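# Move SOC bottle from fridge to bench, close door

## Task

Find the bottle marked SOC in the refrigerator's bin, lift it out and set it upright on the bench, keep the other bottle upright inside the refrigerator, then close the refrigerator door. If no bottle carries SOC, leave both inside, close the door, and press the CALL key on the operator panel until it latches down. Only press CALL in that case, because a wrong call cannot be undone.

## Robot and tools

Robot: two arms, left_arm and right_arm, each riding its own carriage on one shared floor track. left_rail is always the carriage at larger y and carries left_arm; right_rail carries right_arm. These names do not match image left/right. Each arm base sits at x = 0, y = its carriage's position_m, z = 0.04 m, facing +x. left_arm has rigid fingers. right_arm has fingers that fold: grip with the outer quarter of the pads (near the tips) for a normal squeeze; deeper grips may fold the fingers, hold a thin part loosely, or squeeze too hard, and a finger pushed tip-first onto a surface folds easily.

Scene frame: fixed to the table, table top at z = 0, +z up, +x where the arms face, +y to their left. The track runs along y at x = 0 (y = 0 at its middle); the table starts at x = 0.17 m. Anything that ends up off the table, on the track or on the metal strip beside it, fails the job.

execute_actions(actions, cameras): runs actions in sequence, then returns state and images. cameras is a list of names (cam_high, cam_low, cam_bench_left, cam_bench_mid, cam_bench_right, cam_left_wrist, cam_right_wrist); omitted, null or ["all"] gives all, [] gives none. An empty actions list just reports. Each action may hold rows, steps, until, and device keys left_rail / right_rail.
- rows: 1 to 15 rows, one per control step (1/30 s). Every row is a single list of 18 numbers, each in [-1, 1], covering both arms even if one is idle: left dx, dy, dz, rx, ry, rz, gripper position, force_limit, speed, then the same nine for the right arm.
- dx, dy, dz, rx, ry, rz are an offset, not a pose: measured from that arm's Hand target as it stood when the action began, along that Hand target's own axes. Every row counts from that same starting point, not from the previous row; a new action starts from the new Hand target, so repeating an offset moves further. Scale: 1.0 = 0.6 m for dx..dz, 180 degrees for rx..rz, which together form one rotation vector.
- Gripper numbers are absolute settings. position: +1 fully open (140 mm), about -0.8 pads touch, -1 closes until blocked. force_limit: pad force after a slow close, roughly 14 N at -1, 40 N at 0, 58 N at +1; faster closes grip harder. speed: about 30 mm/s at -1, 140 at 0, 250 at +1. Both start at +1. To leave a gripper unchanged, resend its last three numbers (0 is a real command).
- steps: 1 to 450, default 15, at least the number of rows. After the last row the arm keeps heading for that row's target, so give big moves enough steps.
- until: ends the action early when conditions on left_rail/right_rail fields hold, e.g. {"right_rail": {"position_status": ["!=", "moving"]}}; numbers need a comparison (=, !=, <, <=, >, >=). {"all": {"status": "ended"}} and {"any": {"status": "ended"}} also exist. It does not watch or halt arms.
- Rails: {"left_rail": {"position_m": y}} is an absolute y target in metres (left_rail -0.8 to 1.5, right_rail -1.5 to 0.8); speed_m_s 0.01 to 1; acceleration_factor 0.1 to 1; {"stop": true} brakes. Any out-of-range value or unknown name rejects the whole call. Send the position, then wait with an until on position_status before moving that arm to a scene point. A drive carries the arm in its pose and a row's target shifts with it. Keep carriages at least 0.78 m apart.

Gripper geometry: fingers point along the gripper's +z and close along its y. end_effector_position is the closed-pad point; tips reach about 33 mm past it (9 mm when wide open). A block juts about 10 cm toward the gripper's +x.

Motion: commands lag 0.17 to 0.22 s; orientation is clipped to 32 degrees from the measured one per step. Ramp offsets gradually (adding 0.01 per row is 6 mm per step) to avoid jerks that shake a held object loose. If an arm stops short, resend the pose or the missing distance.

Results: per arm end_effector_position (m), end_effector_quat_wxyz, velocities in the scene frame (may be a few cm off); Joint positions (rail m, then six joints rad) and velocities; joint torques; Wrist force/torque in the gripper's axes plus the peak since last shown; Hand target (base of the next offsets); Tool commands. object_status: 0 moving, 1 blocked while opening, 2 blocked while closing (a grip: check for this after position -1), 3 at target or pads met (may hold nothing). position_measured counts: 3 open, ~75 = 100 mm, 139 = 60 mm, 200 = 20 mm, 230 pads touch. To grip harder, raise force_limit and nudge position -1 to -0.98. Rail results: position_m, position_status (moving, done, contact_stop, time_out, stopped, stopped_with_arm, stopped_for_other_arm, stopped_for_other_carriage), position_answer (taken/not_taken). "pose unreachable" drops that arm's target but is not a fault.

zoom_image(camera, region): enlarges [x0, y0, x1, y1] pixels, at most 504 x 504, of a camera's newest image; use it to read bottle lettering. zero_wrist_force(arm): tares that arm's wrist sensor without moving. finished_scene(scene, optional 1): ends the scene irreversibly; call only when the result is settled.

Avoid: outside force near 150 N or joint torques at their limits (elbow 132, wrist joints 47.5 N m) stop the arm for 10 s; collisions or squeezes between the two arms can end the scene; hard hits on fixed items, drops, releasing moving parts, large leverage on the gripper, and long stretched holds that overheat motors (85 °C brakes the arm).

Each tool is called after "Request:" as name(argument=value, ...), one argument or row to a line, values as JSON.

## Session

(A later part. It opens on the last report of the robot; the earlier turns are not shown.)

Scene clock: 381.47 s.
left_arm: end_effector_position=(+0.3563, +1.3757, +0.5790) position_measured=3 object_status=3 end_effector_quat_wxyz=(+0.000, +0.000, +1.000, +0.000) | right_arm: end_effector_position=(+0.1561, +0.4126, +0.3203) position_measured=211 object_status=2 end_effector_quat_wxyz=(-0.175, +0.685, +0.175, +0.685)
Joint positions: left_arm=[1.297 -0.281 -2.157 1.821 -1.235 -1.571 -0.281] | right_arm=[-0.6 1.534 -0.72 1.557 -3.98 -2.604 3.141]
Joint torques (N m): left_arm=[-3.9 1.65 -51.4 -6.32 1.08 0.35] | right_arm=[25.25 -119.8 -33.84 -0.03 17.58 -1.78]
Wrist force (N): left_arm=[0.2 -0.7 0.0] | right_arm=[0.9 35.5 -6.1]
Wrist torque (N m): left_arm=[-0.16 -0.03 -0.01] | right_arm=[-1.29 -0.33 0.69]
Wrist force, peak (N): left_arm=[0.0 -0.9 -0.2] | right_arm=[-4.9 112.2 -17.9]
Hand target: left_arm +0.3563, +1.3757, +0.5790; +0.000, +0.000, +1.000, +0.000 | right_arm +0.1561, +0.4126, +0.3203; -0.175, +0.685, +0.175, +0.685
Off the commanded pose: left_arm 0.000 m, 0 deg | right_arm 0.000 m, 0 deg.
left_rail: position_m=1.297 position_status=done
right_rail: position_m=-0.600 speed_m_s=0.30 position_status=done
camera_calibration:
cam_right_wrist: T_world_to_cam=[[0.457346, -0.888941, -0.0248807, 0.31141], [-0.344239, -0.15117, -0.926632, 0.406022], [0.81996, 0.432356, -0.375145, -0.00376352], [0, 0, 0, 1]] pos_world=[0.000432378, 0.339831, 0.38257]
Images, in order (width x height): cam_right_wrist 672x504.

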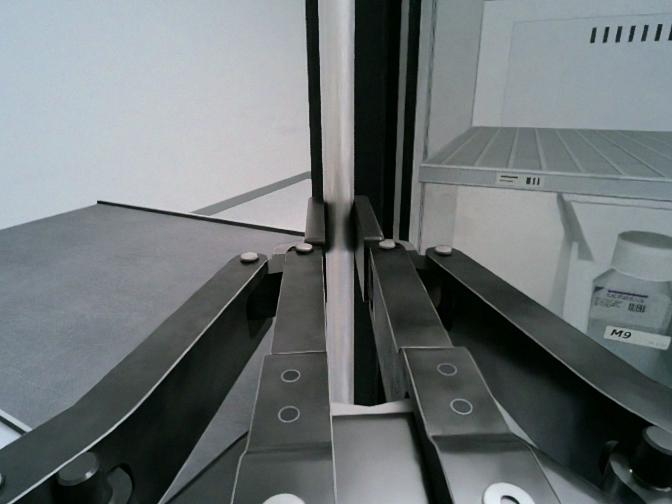

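Request:
execute_actions(
  actions=[
    {"rows":[[0,0,0,0,0,0,1,1,1,0,-0.0003,-0.011,0.0056,0,0,-0.98,0.1,-1],[0,0,0,0,0,0,1,1,1,0,-0.001,-0.022,0.0111,0,0,-0.98,0.1,-1],[0,0,0,0,0,0,1,1,1,0,-0.0018,-0.033,0.0167,0,0,-0.98,0.1,-1],[0,0,0,0,0,0,1,1,1,0,-0.0026,-0.044,0.0222,0,0,-0.98,0.1,-1],[0,0,0,0,0,0,1,1,1,0,-0.0035,-0.055,0.0278,0,0,-0.98,0.1,-1]],"steps":8},
    {"rows":[[0,0,0,0,0,0,1,1,1,0,-0.0003,-0.011,0.0056,0,0,-0.98,0.1,-1],[0,0,0,0,0,0,1,1,1,0,-0.001,-0.022,0.0111,0,0,-0.98,0.1,-1],[0,0,0,0,0,0,1,1,1,0,-0.0018,-0.033,0.0167,0,0,-0.98,0.1,-1],[0,0,0,0,0,0,1,1,1,0,-0.0026,-0.044,0.0222,0,0,-0.98,0.1,-1],[0,0,0,0,0,0,1,1,1,0,-0.0045,-0.055,0.0278,0,0,-0.98,0.1,-1]],"steps":20},
  ],
  cameras=[],
)

Scene clock: 413.43 s.
left_arm: end_effector_position=(+0.3563, +1.3757, +0.5790) position_measured=3 object_status=3 end_effector_quat_wxyz=(+0.000, +0.000, +1.000, +0.000) | right_arm: end_effector_position=(+0.0971, +0.3826, +0.3202) position_measured=211 object_status=2 end_effector_quat_wxyz=(-0.234, +0.667, +0.234, +0.667)
Joint positions: left_arm=[1.297 -0.281 -2.157 1.821 -1.235 -1.571 -0.281] | right_arm=[-0.6 1.564 -0.797 1.729 -4.075 -2.46 3.141]
Joint torques (N m): left_arm=[-4.55 0.97 -52.5 -6.37 1.08 0.51] | right_arm=[-11.22 -117.63 -10.92 -8.61 -9.11 -1.97]
Wrist force (N): left_arm=[-0.1 -0.5 -0.2] | right_arm=[1.2 -28.6 8.5]
Wrist torque (N m): left_arm=[-0.11 0.02 -0.01] | right_arm=[0.83 -0.32 0.72]
Wrist force, peak (N): left_arm=[-0.5 -0.7 -0.4] | right_arm=[0.2 36.8 -6.3]
Hand target: left_arm +0.3563, +1.3757, +0.5790; +0.000, +0.000, +1.000, +0.000 | right_arm +0.0972, +0.3826, +0.3202; -0.234, +0.667, +0.234, +0.667
Off the commanded pose: left_arm 0.000 m, 0 deg | right_arm 0.000 m, 0 deg.
left_rail: position_m=1.297 position_status=done
right_rail: position_m=-0.600 speed_m_s=0.30 position_status=done
No camera images: "cameras" was empty.

Request:
execute_actions(
  actions=[
    {"rows":[[0,0,0,0,0,0,1,1,1,0,-0.002,-0.011,0.0056,0,0,-0.98,0.1,-1],[0,0,0,0,0,0,1,1,1,0,-0.0035,-0.022,0.0111,0,0,-0.98,0.1,-1],[0,0,0,0,0,0,1,1,1,0,-0.0048,-0.033,0.0167,0,0,-0.98,0.1,-1],[0,0,0,0,0,0,1,1,1,0,-0.0062,-0.044,0.0222,0,0,-0.98,0.1,-1],[0,0,0,0,0,0,1,1,1,0,-0.0078,-0.055,0.0278,0,0,-0.98,0.1,-1]],"steps":8},
    {"rows":[[0,0,0,0,0,0,1,1,1,0,-0.0006,-0.011,0.0056,0,0,-0.98,0.1,-1],[0,0,0,0,0,0,1,1,1,0,-0.0017,-0.022,0.0111,0,0,-0.98,0.1,-1],[0,0,0,0,0,0,1,1,1,0,-0.003,-0.033,0.0167,0,0,-0.98,0.1,-1],[0,0,0,0,0,0,1,1,1,0,-0.0045,-0.044,0.0222,0,0,-0.98,0.1,-1],[0,0,0,0,0,0,1,1,1,0,-0.006,-0.055,0.0278,0,0,-0.98,0.1,-1]],"steps":20},
  ],
  cameras=["cam_right_wrist"],
)

Scene clock: 425.50 s.
left_arm: end_effector_position=(+0.3563, +1.3757, +0.5790) position_measured=3 object_status=3 end_effector_quat_wxyz=(+0.000, +0.000, +1.000, +0.000) | right_arm: end_effector_position=(+0.0421, +0.3455, +0.3202) position_measured=211 object_status=2 end_effector_quat_wxyz=(-0.292, +0.644, +0.291, +0.644)
Joint positions: left_arm=[1.297 -0.281 -2.157 1.821 -1.235 -1.571 -0.281] | right_arm=[-0.6 1.583 -0.869 1.894 -4.168 -2.305 3.141]
Joint torques (N m): left_arm=[-4.22 1.07 -52.35 -6.27 1.26 0.44] | right_arm=[-35.39 -109.78 -3.58 -9.5 -13.9 -1.78]
Wrist force (N): left_arm=[0.0 0.0 -0.4] | right_arm=[2.1 -41.6 12.1]
Wrist torque (N m): left_arm=[-0.01 0.01 -0.01] | right_arm=[1.15 -0.28 0.66]
Wrist force, peak (N): left_arm=[0.3 -0.6 -0.6] | right_arm=[2.6 -42.1 12.9]
Hand target: left_arm +0.3563, +1.3757, +0.5790; +0.000, +0.000, +1.000, +0.000 | right_arm +0.0421, +0.3455, +0.3202; -0.292, +0.644, +0.291, +0.644
Off the commanded pose: left_arm 0.000 m, 0 deg | right_arm 0.000 m, 0 deg.
left_rail: position_m=1.297 position_status=done
right_rail: position_m=-0.600 speed_m_s=0.30 position_status=done
camera_calibration:
cam_right_wrist: T_world_to_cam=[[0.734084, -0.678611, -0.0246636, 0.219528], [-0.271451, -0.259962, -0.926679, 0.391172], [0.622443, 0.686955, -0.375044, 0.0390972], [0, 0, 0, 1]] pos_world=[-0.0793035, 0.223806, 0.382569]
Images, in order (width x height): cam_right_wrist 672x504.

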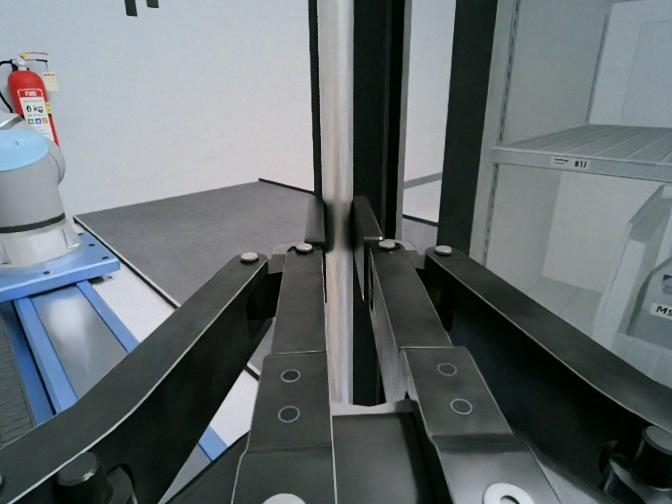

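Request:
execute_actions(
  actions=[
    {"rows":[[0,0,0,0,0,0,1,1,1,0,-0.003,-0.011,0.0056,0,0,-0.98,0.1,-1],[0,0,0,0,0,0,1,1,1,0,-0.0047,-0.022,0.0111,0,0,-0.98,0.1,-1],[0,0,0,0,0,0,1,1,1,0,-0.0063,-0.033,0.0167,0,0,-0.98,0.1,-1],[0,0,0,0,0,0,1,1,1,0,-0.008,-0.044,0.0222,0,0,-0.98,0.1,-1],[0,0,0,0,0,0,1,1,1,0,-0.01,-0.055,0.0278,0,0,-0.98,0.1,-1]],"steps":8},
    {"rows":[[0,0,0,0,0,0,1,1,1,0,-0.001,-0.011,0.0056,0,0,-0.98,0.1,-1],[0,0,0,0,0,0,1,1,1,0,-0.0023,-0.022,0.0111,0,0,-0.98,0.1,-1],[0,0,0,0,0,0,1,1,1,0,-0.004,-0.033,0.0167,0,0,-0.98,0.1,-1],[0,0,0,0,0,0,1,1,1,0,-0.006,-0.044,0.0222,0,0,-0.98,0.1,-1],[0,0,0,0,0,0,1,1,1,0,-0.0078,-0.055,0.0278,0,0,-0.98,0.1,-1]],"steps":20},
  ],
  cameras=[],
)

Scene clock: 439.33 s.
left_arm: end_effector_position=(+0.3563, +1.3757, +0.5790) position_measured=3 object_status=3 end_effector_quat_wxyz=(+0.000, +0.000, +1.000, +0.000) | right_arm: end_effector_position=(-0.0075, +0.3009, +0.3201) position_measured=211 object_status=2 end_effector_quat_wxyz=(-0.347, +0.616, +0.346, +0.617)
Joint positions: left_arm=[1.297 -0.281 -2.157 1.821 -1.235 -1.571 -0.281] | right_arm=[-0.6 1.588 -0.936 2.055 -4.261 -2.134 3.141]
Joint torques (N m): left_arm=[-4.49 1.53 -52.95 -6.47 1.17 0.54] | right_arm=[-34.79 -101.38 -4.52 -9.09 -10.81 -1.98]
Wrist force (N): left_arm=[-0.5 0.1 0.0] | right_arm=[1.7 -34.6 11.5]
Wrist torque (N m): left_arm=[0.02 0.11 -0.01] | right_arm=[0.85 -0.32 0.61]
Wrist force, peak (N): left_arm=[-0.2 -0.8 -0.2] | right_arm=[2.5 -43.9 20.6]
Hand target: left_arm +0.3563, +1.3757, +0.5790; +0.000, +0.000, +1.000, +0.000 | right_arm -0.0075, +0.3009, +0.3201; -0.347, +0.616, +0.346, +0.617
Off the commanded pose: left_arm 0.000 m, 0 deg | right_arm 0.000 m, 0 deg.
left_rail: position_m=1.297 position_status=done
right_rail: position_m=-0.600 speed_m_s=0.30 position_status=done
No camera images: "cameras" was empty.

Request:
execute_actions(
  actions=[
    {"rows":[[0,0,0,0,0,0,1,1,1,0,-0.0035,-0.011,0.0056,0,0,-0.98,0.1,-1],[0,0,0,0,0,0,1,1,1,0,-0.0053,-0.022,0.0111,0,0,-0.98,0.1,-1],[0,0,0,0,0,0,1,1,1,0,-0.0075,-0.033,0.0167,0,0,-0.98,0.1,-1],[0,0,0,0,0,0,1,1,1,0,-0.0095,-0.044,0.0222,0,0,-0.98,0.1,-1],[0,0,0,0,0,0,1,1,1,0,-0.0118,-0.055,0.0278,0,0,-0.98,0.1,-1]],"steps":8},
    {"rows":[[0,0,0,0,0,0,1,1,1,0,-0.0015,-0.011,0.0056,0,0,-0.98,0.1,-1],[0,0,0,0,0,0,1,1,1,0,-0.0033,-0.022,0.0111,0,0,-0.98,0.1,-1],[0,0,0,0,0,0,1,1,1,0,-0.0055,-0.033,0.0167,0,0,-0.98,0.1,-1],[0,0,0,0,0,0,1,1,1,0,-0.008,-0.044,0.0222,0,0,-0.98,0.1,-1],[0,0,0,0,0,0,1,1,1,0,-0.0103,-0.055,0.0278,0,0,-0.98,0.1,-1]],"steps":20},
  ],
  cameras=[],
)

Scene clock: 455.30 s.
left_arm: end_effector_position=(+0.3563, +1.3757, +0.5790) position_measured=3 object_status=3 end_effector_quat_wxyz=(+0.000, +0.000, +1.000, +0.000) | right_arm: end_effector_position=(-0.0508, +0.2495, +0.3201) position_measured=211 object_status=2 end_effector_quat_wxyz=(-0.399, +0.584, +0.399, +0.584)
Joint positions: left_arm=[1.297 -0.281 -2.157 1.821 -1.235 -1.571 -0.281] | right_arm=[-0.6 1.572 -0.997 2.211 -4.356 -1.944 3.141]
Joint torques (N m): left_arm=[-3.96 -0.1 -53.63 -6.64 1.5 0.58] | right_arm=[-9.39 -93.07 -12.97 -7.52 2.69 -1.22]
Wrist force (N): left_arm=[0.0 -0.4 -0.4] | right_arm=[-1.7 -1.1 1.4]
Wrist torque (N m): left_arm=[-0.10 0.01 -0.01] | right_arm=[-0.27 -0.53 0.58]
Wrist force, peak (N): left_arm=[0.0 -0.7 -0.7] | right_arm=[0.3 -34.5 17.9]
Hand target: left_arm +0.3563, +1.3757, +0.5790; +0.000, +0.000, +1.000, +0.000 | right_arm -0.0509, +0.2495, +0.3201; -0.399, +0.584, +0.399, +0.584
Off the commanded pose: left_arm 0.000 m, 0 deg | right_arm 0.000 m, 0 deg.
left_rail: position_m=1.297 position_status=done
right_rail: position_m=-0.600 speed_m_s=0.30 position_status=done
No camera images: "cameras" was empty.

Request:
execute_actions(
  actions=[
    {"rows":[[0,0,0,0,0,0,1,1,1,0,-0.0014,-0.011,0.0056,0,0,-0.98,0.1,-1],[0,0,0,0,0,0,1,1,1,0,-0.0033,-0.022,0.0111,0,0,-0.98,0.1,-1],[0,0,0,0,0,0,1,1,1,0,-0.0055,-0.033,0.0167,0,0,-0.98,0.1,-1],[0,0,0,0,0,0,1,1,1,0,-0.0077,-0.044,0.0222,0,0,-0.98,0.1,-1],[0,0,0,0,0,0,1,1,1,0,-0.01,-0.055,0.0278,0,0,-0.98,0.1,-1]],"steps":8},
    {"rows":[[0,0,0,0,0,0,1,1,1,0,-0.0014,-0.011,0.0056,0,0,-0.98,0.1,-1],[0,0,0,0,0,0,1,1,1,0,-0.0033,-0.022,0.0111,0,0,-0.98,0.1,-1],[0,0,0,0,0,0,1,1,1,0,-0.0055,-0.033,0.0167,0,0,-0.98,0.1,-1],[0,0,0,0,0,0,1,1,1,0,-0.0077,-0.044,0.0222,0,0,-0.98,0.1,-1],[0,0,0,0,0,0,1,1,1,0,-0.01,-0.055,0.0278,0,0,-0.98,0.1,-1]],"steps":20},
  ],
  cameras=["cam_right_wrist","cam_high"],
)

Scene clock: 480.53 s.
left_arm: end_effector_position=(+0.3563, +1.3757, +0.5790) position_measured=3 object_status=3 end_effector_quat_wxyz=(+0.000, +0.000, +1.000, +0.000) | right_arm: end_effector_position=(-0.0835, +0.1909, +0.3200) position_measured=211 object_status=2 end_effector_quat_wxyz=(-0.448, +0.547, +0.448, +0.547)
Joint positions: left_arm=[1.297 -0.281 -2.157 1.821 -1.235 -1.571 -0.281] | right_arm=[-0.6 1.518 -1.052 2.367 -4.457 -1.715 3.141]
Joint torques (N m): left_arm=[-4.49 1.25 -53.92 -6.52 1.51 0.55] | right_arm=[-40.74 -84.42 -0.27 -9.56 -12.38 -1.18]
Wrist force (N): left_arm=[-0.3 -0.2 -0.1] | right_arm=[-1.7 -38.8 13.8]
Wrist torque (N m): left_arm=[-0.05 0.08 -0.01] | right_arm=[0.88 -0.44 0.54]
Wrist force, peak (N): left_arm=[0.0 -0.7 -0.8] | right_arm=[-12.7 -43.9 16.6]
Hand target: left_arm +0.3563, +1.3757, +0.5790; +0.000, +0.000, +1.000, +0.000 | right_arm -0.0835, +0.1909, +0.3200; -0.448, +0.547, +0.448, +0.547
Off the commanded pose: left_arm 0.000 m, 0 deg | right_arm 0.000 m, 0 deg.
left_rail: position_m=1.297 position_status=done
right_rail: position_m=-0.600 speed_m_s=0.30 position_status=done
camera_calibration:
cam_right_wrist: T_world_to_cam=[[0.975127, -0.220308, -0.0243287, 0.139328], [-0.10469, -0.361049, -0.926652, 0.34992], [0.195365, 0.90615, -0.375133, 0.145879], [0, 0, 0, 1]] pos_world=[-0.127729, 0.0248445, 0.382367]
Images, in order (width x height): cam_high 672x504, cam_right_wrist 672x504.

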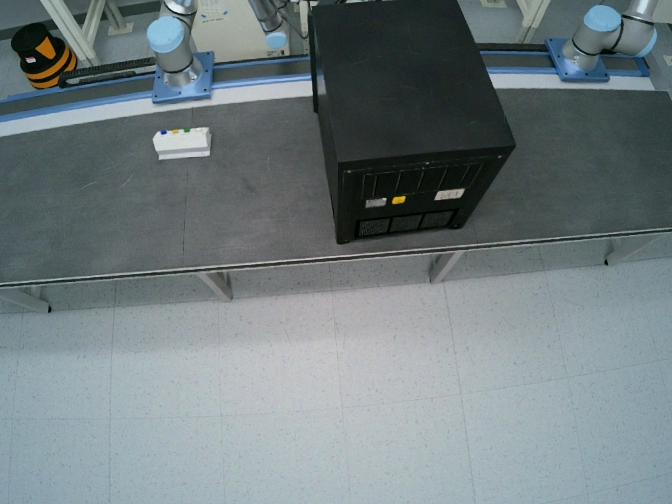

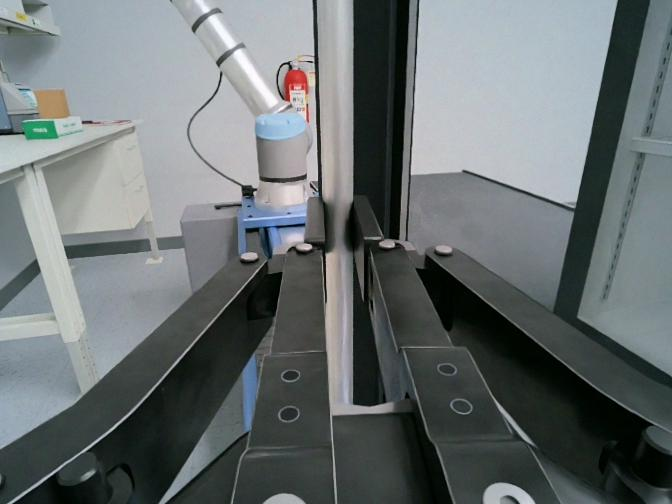

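Request:
execute_actions(
  actions=[
    {"rows":[[0,0,0,0,0,0,1,1,1,0,-0.004,-0.011,0.0056,0,0,-0.98,0.1,-1],[0,0,0,0,0,0,1,1,1,0,-0.0065,-0.022,0.0111,0,0,-0.98,0.1,-1],[0,0,0,0,0,0,1,1,1,0,-0.009,-0.033,0.0167,0,0,-0.98,0.1,-1],[0,0,0,0,0,0,1,1,1,0,-0.0115,-0.044,0.0222,0,0,-0.98,0.1,-1],[0,0,0,0,0,0,1,1,1,0,-0.014,-0.055,0.0278,0,0,-0.98,0.1,-1]],"steps":8},
    {"rows":[[0,0,0,0,0,0,1,1,1,0,-0.0018,-0.011,0.0056,0,0,-0.98,0.1,-1],[0,0,0,0,0,0,1,1,1,0,-0.0038,-0.022,0.0111,0,0,-0.98,0.1,-1],[0,0,0,0,0,0,1,1,1,0,-0.006,-0.033,0.0167,0,0,-0.98,0.1,-1],[0,0,0,0,0,0,1,1,1,0,-0.0085,-0.044,0.0222,0,0,-0.98,0.1,-1],[0,0,0,0,0,0,1,1,1,0,-0.0115,-0.055,0.0278,0,0,-0.98,0.1,-1]],"steps":20},
  ],
  cameras=[],
)

Scene clock: 506.87 s.
left_arm: end_effector_position=(+0.3563, +1.3757, +0.5790) position_measured=3 object_status=3 end_effector_quat_wxyz=(+0.000, +0.000, +1.000, +0.000) | right_arm: end_effector_position=(-0.1087, +0.1282, +0.3200) position_measured=211 object_status=2 end_effector_quat_wxyz=(+0.494, -0.505, -0.494, -0.506)
Joint positions: left_arm=[1.297 -0.281 -2.157 1.821 -1.235 -1.571 -0.281] | right_arm=[-0.6 1.418 -1.094 2.517 -4.565 -1.44 3.141]
Joint torques (N m): left_arm=[-3.96 1.45 -54.22 -6.68 1.67 0.79] | right_arm=[-32.76 -77.97 -3.21 -9.68 -8.08 2.3]
Wrist force (N): left_arm=[-0.1 -0.2 0.1] | right_arm=[-6.4 -27.7 10.8]
Wrist torque (N m): left_arm=[-0.05 0.04 -0.01] | right_arm=[0.61 -0.53 0.47]
Wrist force, peak (N): left_arm=[-0.6 -0.8 -0.4] | right_arm=[-12.2 -50.8 19.4]
Hand target: left_arm +0.3563, +1.3757, +0.5790; +0.000, +0.000, +1.000, +0.000 | right_arm -0.1087, +0.1282, +0.3200; +0.494, -0.505, -0.494, -0.506
Off the commanded pose: left_arm 0.000 m, 0 deg | right_arm 0.000 m, 0 deg.
left_rail: position_m=1.297 position_status=done
right_rail: position_m=-0.600 speed_m_s=0.30 position_status=done
No camera images: "cameras" was empty.

Request:
execute_actions(
  actions=[
    {"rows":[[0,0,0,0,0,0,1,1,1,0,-0.004,-0.011,0.0056,0,0,-0.98,0.1,-1],[0,0,0,0,0,0,1,1,1,0,-0.0065,-0.022,0.0111,0,0,-0.98,0.1,-1],[0,0,0,0,0,0,1,1,1,0,-0.009,-0.033,0.0167,0,0,-0.98,0.1,-1],[0,0,0,0,0,0,1,1,1,0,-0.0115,-0.044,0.0222,0,0,-0.98,0.1,-1],[0,0,0,0,0,0,1,1,1,0,-0.014,-0.055,0.0278,0,0,-0.98,0.1,-1]],"steps":8},
    {"rows":[[0,0,0,0,0,0,1,1,1,0,-0.002,-0.011,0.0056,0,0,-0.98,0.1,-1],[0,0,0,0,0,0,1,1,1,0,-0.004,-0.022,0.0111,0,0,-0.98,0.1,-1],[0,0,0,0,0,0,1,1,1,0,-0.0065,-0.033,0.0167,0,0,-0.98,0.1,-1],[0,0,0,0,0,0,1,1,1,0,-0.009,-0.044,0.0222,0,0,-0.98,0.1,-1],[0,0,0,0,0,0,1,1,1,0,-0.0122,-0.055,0.0278,0,0,-0.98,0.1,-1]],"steps":20},
  ],
  cameras=["cam_right_wrist","cam_bench_mid"],
)

Scene clock: 529.60 s.
left_arm: end_effector_position=(+0.3563, +1.3757, +0.5790) position_measured=3 object_status=3 end_effector_quat_wxyz=(+0.000, +0.000, +1.000, +0.000) | right_arm: end_effector_position=(-0.1230, +0.0619, +0.3200) position_measured=211 object_status=2 end_effector_quat_wxyz=(+0.537, -0.460, -0.537, -0.461)
Joint positions: left_arm=[1.297 -0.281 -2.157 1.821 -1.235 -1.571 -0.281] | right_arm=[-0.6 1.237 -1.117 2.661 -4.687 -1.085 3.141]
Joint torques (N m): left_arm=[-4.17 0.41 -54.65 -6.58 1.63 0.71] | right_arm=[-44.88 -41.64 -4.87 -9.88 -15.84 3.01]
Wrist force (N): left_arm=[-0.1 -0.3 -0.2] | right_arm=[-13.4 -46.6 19.1]
Wrist torque (N m): left_arm=[-0.07 0.04 -0.01] | right_arm=[1.07 -0.68 0.41]
Wrist force, peak (N): left_arm=[-0.3 -0.9 -0.1] | right_arm=[-15.1 -60.6 23.9]
Hand target: left_arm +0.3563, +1.3757, +0.5790; +0.000, +0.000, +1.000, +0.000 | right_arm -0.1230, +0.0620, +0.3199; +0.537, -0.460, -0.537, -0.461
Off the commanded pose: left_arm 0.000 m, 0 deg | right_arm 0.000 m, 0 deg.
left_rail: position_m=1.297 position_status=done
right_rail: position_m=-0.600 speed_m_s=0.30 position_status=done
camera_calibration:
cam_right_wrist: T_world_to_cam=[[0.991639, 0.126781, -0.0240599, 0.12992], [0.0254819, -0.375159, -0.92661, 0.315999], [-0.126503, 0.91825, -0.375252, 0.230067], [0, 0, 0, 1]] pos_world=[-0.107781, -0.109181, 0.382267]
Images, in order (width x height): cam_bench_mid 672x504, cam_right_wrist 672x504.

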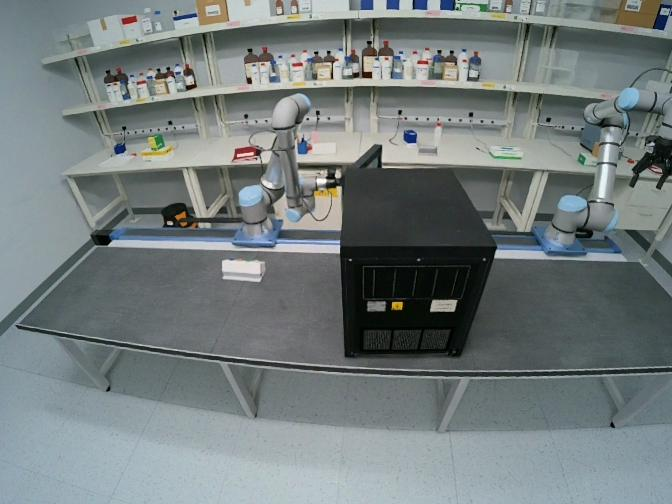

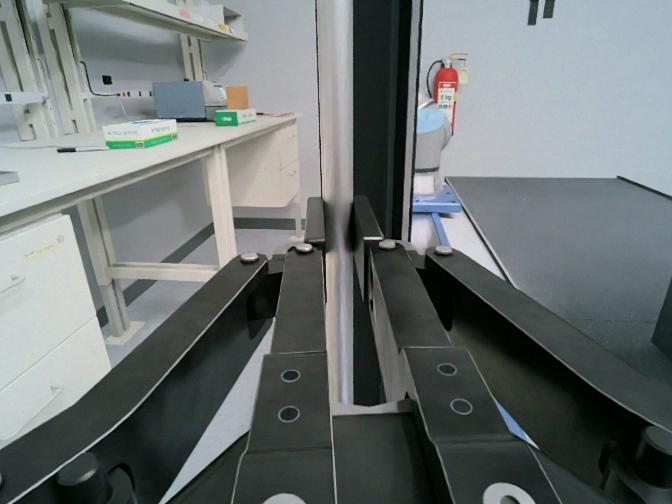

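Request:
execute_actions(
  actions=[
    {"rows":[[0,0,0,0,0,0,1,1,1,0,-0.0042,0,0,0,0,-0.98,0.1,-1]],"steps":15},
    {"rows":[[0,0,0,0,0,0,1,1,1,0,0,0,0,0,0,1,0.1,-0.5]],"steps":60},
    {"right_rail":{"position_m":-0.85,"speed_m_s":0.2}},
    {"steps":100,"until":{"right_rail":{"position_status":["!=","moving"]}}},
  ],
  cameras=["cam_right_wrist","cam_bench_mid"],
)

Scene clock: 547.40 s.
left_arm: end_effector_position=(+0.3563, +1.3757, +0.5790) position_measured=3 object_status=3 end_effector_quat_wxyz=(+0.000, +0.000, +1.000, +0.000) | right_arm: end_effector_position=(-0.1255, -0.1884, +0.3199) position_measured=3 object_status=3 end_effector_quat_wxyz=(+0.537, -0.460, -0.537, -0.461)
Joint positions: left_arm=[1.297 -0.281 -2.157 1.821 -1.235 -1.571 -0.281] | right_arm=[-0.85 1.244 -1.116 2.66 -4.686 -1.092 3.141]
Joint torques (N m): left_arm=[-4.75 0.9 -54.95 -6.56 1.58 0.68] | right_arm=[-6.23 -60.13 0.18 -3.54 -2.83 0.66]
Wrist force (N): left_arm=[0.1 -0.5 0.0] | right_arm=[-0.6 -1.5 1.7]
Wrist torque (N m): left_arm=[-0.11 -0.02 0.00] | right_arm=[-0.59 0.10 0.45]
Wrist force, peak (N): left_arm=[0.3 -0.7 -0.7] | right_arm=[-12.0 -47.4 19.2]
Hand target: left_arm +0.3563, +1.3757, +0.5790; +0.000, +0.000, +1.000, +0.000 | right_arm -0.1255, -0.1884, +0.3199; +0.537, -0.460, -0.537, -0.461
Off the commanded pose: left_arm 0.000 m, 0 deg | right_arm 0.000 m, 0 deg.
left_rail: position_m=1.297 position_status=done
right_rail: position_m=-0.850 speed_m_s=0.20 position_status=done
camera_calibration:
cam_right_wrist: T_world_to_cam=[[0.991639, 0.126776, -0.0240723, 0.164048], [0.0254686, -0.37516, -0.92661, 0.222118], [-0.126503, 0.91825, -0.375252, 0.459693], [0, 0, 0, 1]] pos_world=[-0.110181, -0.359581, 0.382267]
Images, in order (width x height): cam_bench_mid 672x504, cam_right_wrist 672x504.

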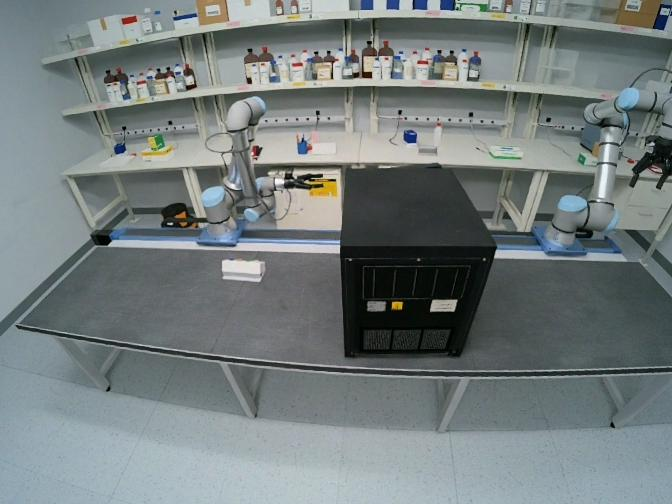

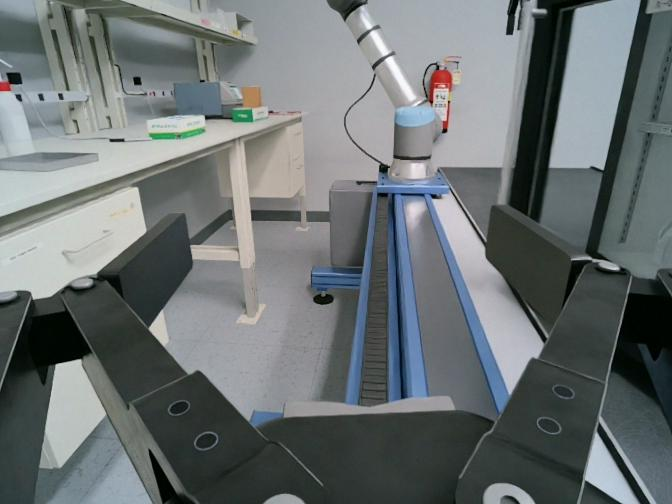

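Request:
execute_actions(
  actions=[],
  cameras=["cam_right_wrist"],
)

Scene clock: 551.03 s.
left_arm: end_effector_position=(+0.3563, +1.3757, +0.5790) position_measured=3 object_status=3 end_effector_quat_wxyz=(+0.000, +0.000, +1.000, +0.000) | right_arm: end_effector_position=(-0.1255, -0.1884, +0.3199) position_measured=3 object_status=3 end_effector_quat_wxyz=(+0.537, -0.460, -0.537, -0.461)
Joint positions: left_arm=[1.297 -0.281 -2.157 1.821 -1.235 -1.571 -0.281] | right_arm=[-0.85 1.244 -1.116 2.66 -4.686 -1.092 3.141]
Joint velocities: within noise
Joint torques (N m): left_arm=[-4.73 0.7 -55.34 -6.39 1.77 0.85] | right_arm=[-5.59 -50.48 -8.03 -5.22 -2.68 -0.74]
Wrist force (N): left_arm=[-0.2 -0.5 0.0] | right_arm=[-0.6 -1.6 1.6]
Wrist torque (N m): left_arm=[-0.12 0.05 -0.01] | right_arm=[-0.59 0.12 0.45]
Wrist force, peak (N): left_arm=[-0.3 -1.1 0.0] | right_arm=[-0.5 -1.5 1.9]
Hand target: left_arm +0.3563, +1.3757, +0.5790; +0.000, +0.000, +1.000, +0.000 | right_arm -0.1255, -0.1884, +0.3199; +0.537, -0.460, -0.537, -0.461
Tool commands: left_gripper/position=+1.0 left_gripper/force_limit=+1.0 left_gripper/speed=+1.0 right_gripper/position=+1.0 right_gripper/force_limit=+0.1 right_gripper/speed=-0.5
Off the commanded pose: left_arm 0.000 m, 0 deg | right_arm 0.000 m, 0 deg.
left_rail: position_m=1.297 position_status=done
right_rail: position_m=-0.850 speed_m_s=0.20 position_status=done
camera_calibration:
cam_right_wrist: T_world_to_cam=[[0.991639, 0.126776, -0.0240723, 0.164048], [0.0254686, -0.37516, -0.92661, 0.222118], [-0.126503, 0.91825, -0.375252, 0.459693], [0, 0, 0, 1]] pos_world=[-0.110181, -0.359581, 0.382267]
Images, in order (width x height): cam_right_wrist 672x504.

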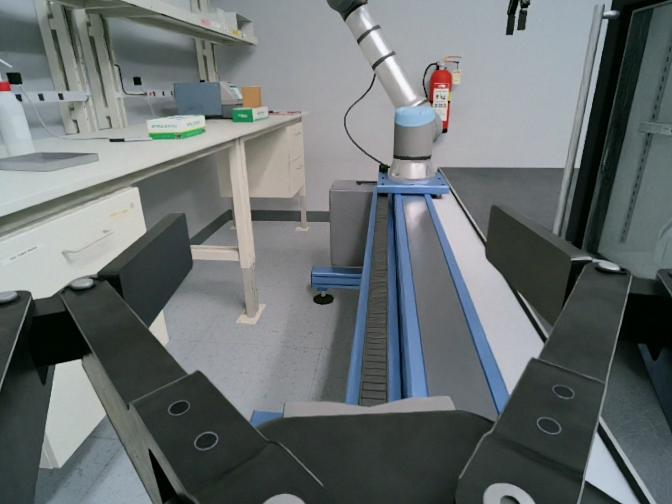

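Request:
execute_actions(
  actions=[
    {"right_rail":{"position_m":-0.75,"speed_m_s":0.2}},
    {"steps":100,"until":{"right_rail":{"position_status":["!=","moving"]}}},
    {"rows":[[0,0,0,0,0,0,1,1,1,0,0.0375,0.247,-0.1454,0,0,1,0.1,-0.5]],"steps":25},
    {"rows":[[0,0,0,0,0,0,1,1,1,0,-0.028,0.253,-0.1454,0,0,1,0.1,-0.5]],"steps":25},
    {"rows":[[0,0,0,0,0,0,1,1,1,0,-0.077,0.249,-0.1454,0,0,1,0.1,-0.5]],"steps":40},
  ],
  cameras=["cam_right_wrist"],
)

Scene clock: 587.70 s.
left_arm: end_effector_position=(+0.3563, +1.3757, +0.5790) position_measured=3 object_status=3 end_effector_quat_wxyz=(+0.000, +0.000, +1.000, +0.000) | right_arm: end_effector_position=(-0.0265, +0.3513, +0.3202) position_measured=3 object_status=3 end_effector_quat_wxyz=(-0.124, +0.696, +0.124, +0.696)
Joint positions: left_arm=[1.297 -0.281 -2.157 1.821 -1.235 -1.571 -0.281] | right_arm=[-0.75 1.741 -0.479 1.037 -3.703 -2.96 3.139]
Joint torques (N m): left_arm=[-3.89 1.28 -55.4 -6.64 1.88 0.75] | right_arm=[-9.86 -115.26 -46.03 -3.4 -3.14 -1.38]
Wrist force (N): left_arm=[0.0 -0.2 -0.2] | right_arm=[-0.6 -1.0 0.8]
Wrist torque (N m): left_arm=[-0.06 0.00 -0.01] | right_arm=[-0.43 0.09 0.52]
Wrist force, peak (N): left_arm=[-0.2 -0.6 -0.7] | right_arm=[14.2 -2.0 -23.9]
Hand target: left_arm +0.3563, +1.3757, +0.5790; +0.000, +0.000, +1.000, +0.000 | right_arm -0.0265, +0.3513, +0.3202; -0.124, +0.696, +0.124, +0.696
Off the commanded pose: left_arm 0.000 m, 0 deg | right_arm 0.000 m, 0 deg.
left_rail: position_m=1.297 position_status=done
right_rail: position_m=-0.750 speed_m_s=0.20 position_status=done
camera_calibration:
cam_right_wrist: T_world_to_cam=[[0.321638, -0.946532, -0.0250078, 0.357164], [-0.362838, -0.0988135, -0.926598, 0.314982], [0.874584, 0.307103, -0.37522, 0.217942], [0, 0, 0, 1]] pos_world=[-0.191199, 0.302261, 0.38257]
Images, in order (width x height): cam_right_wrist 672x504.

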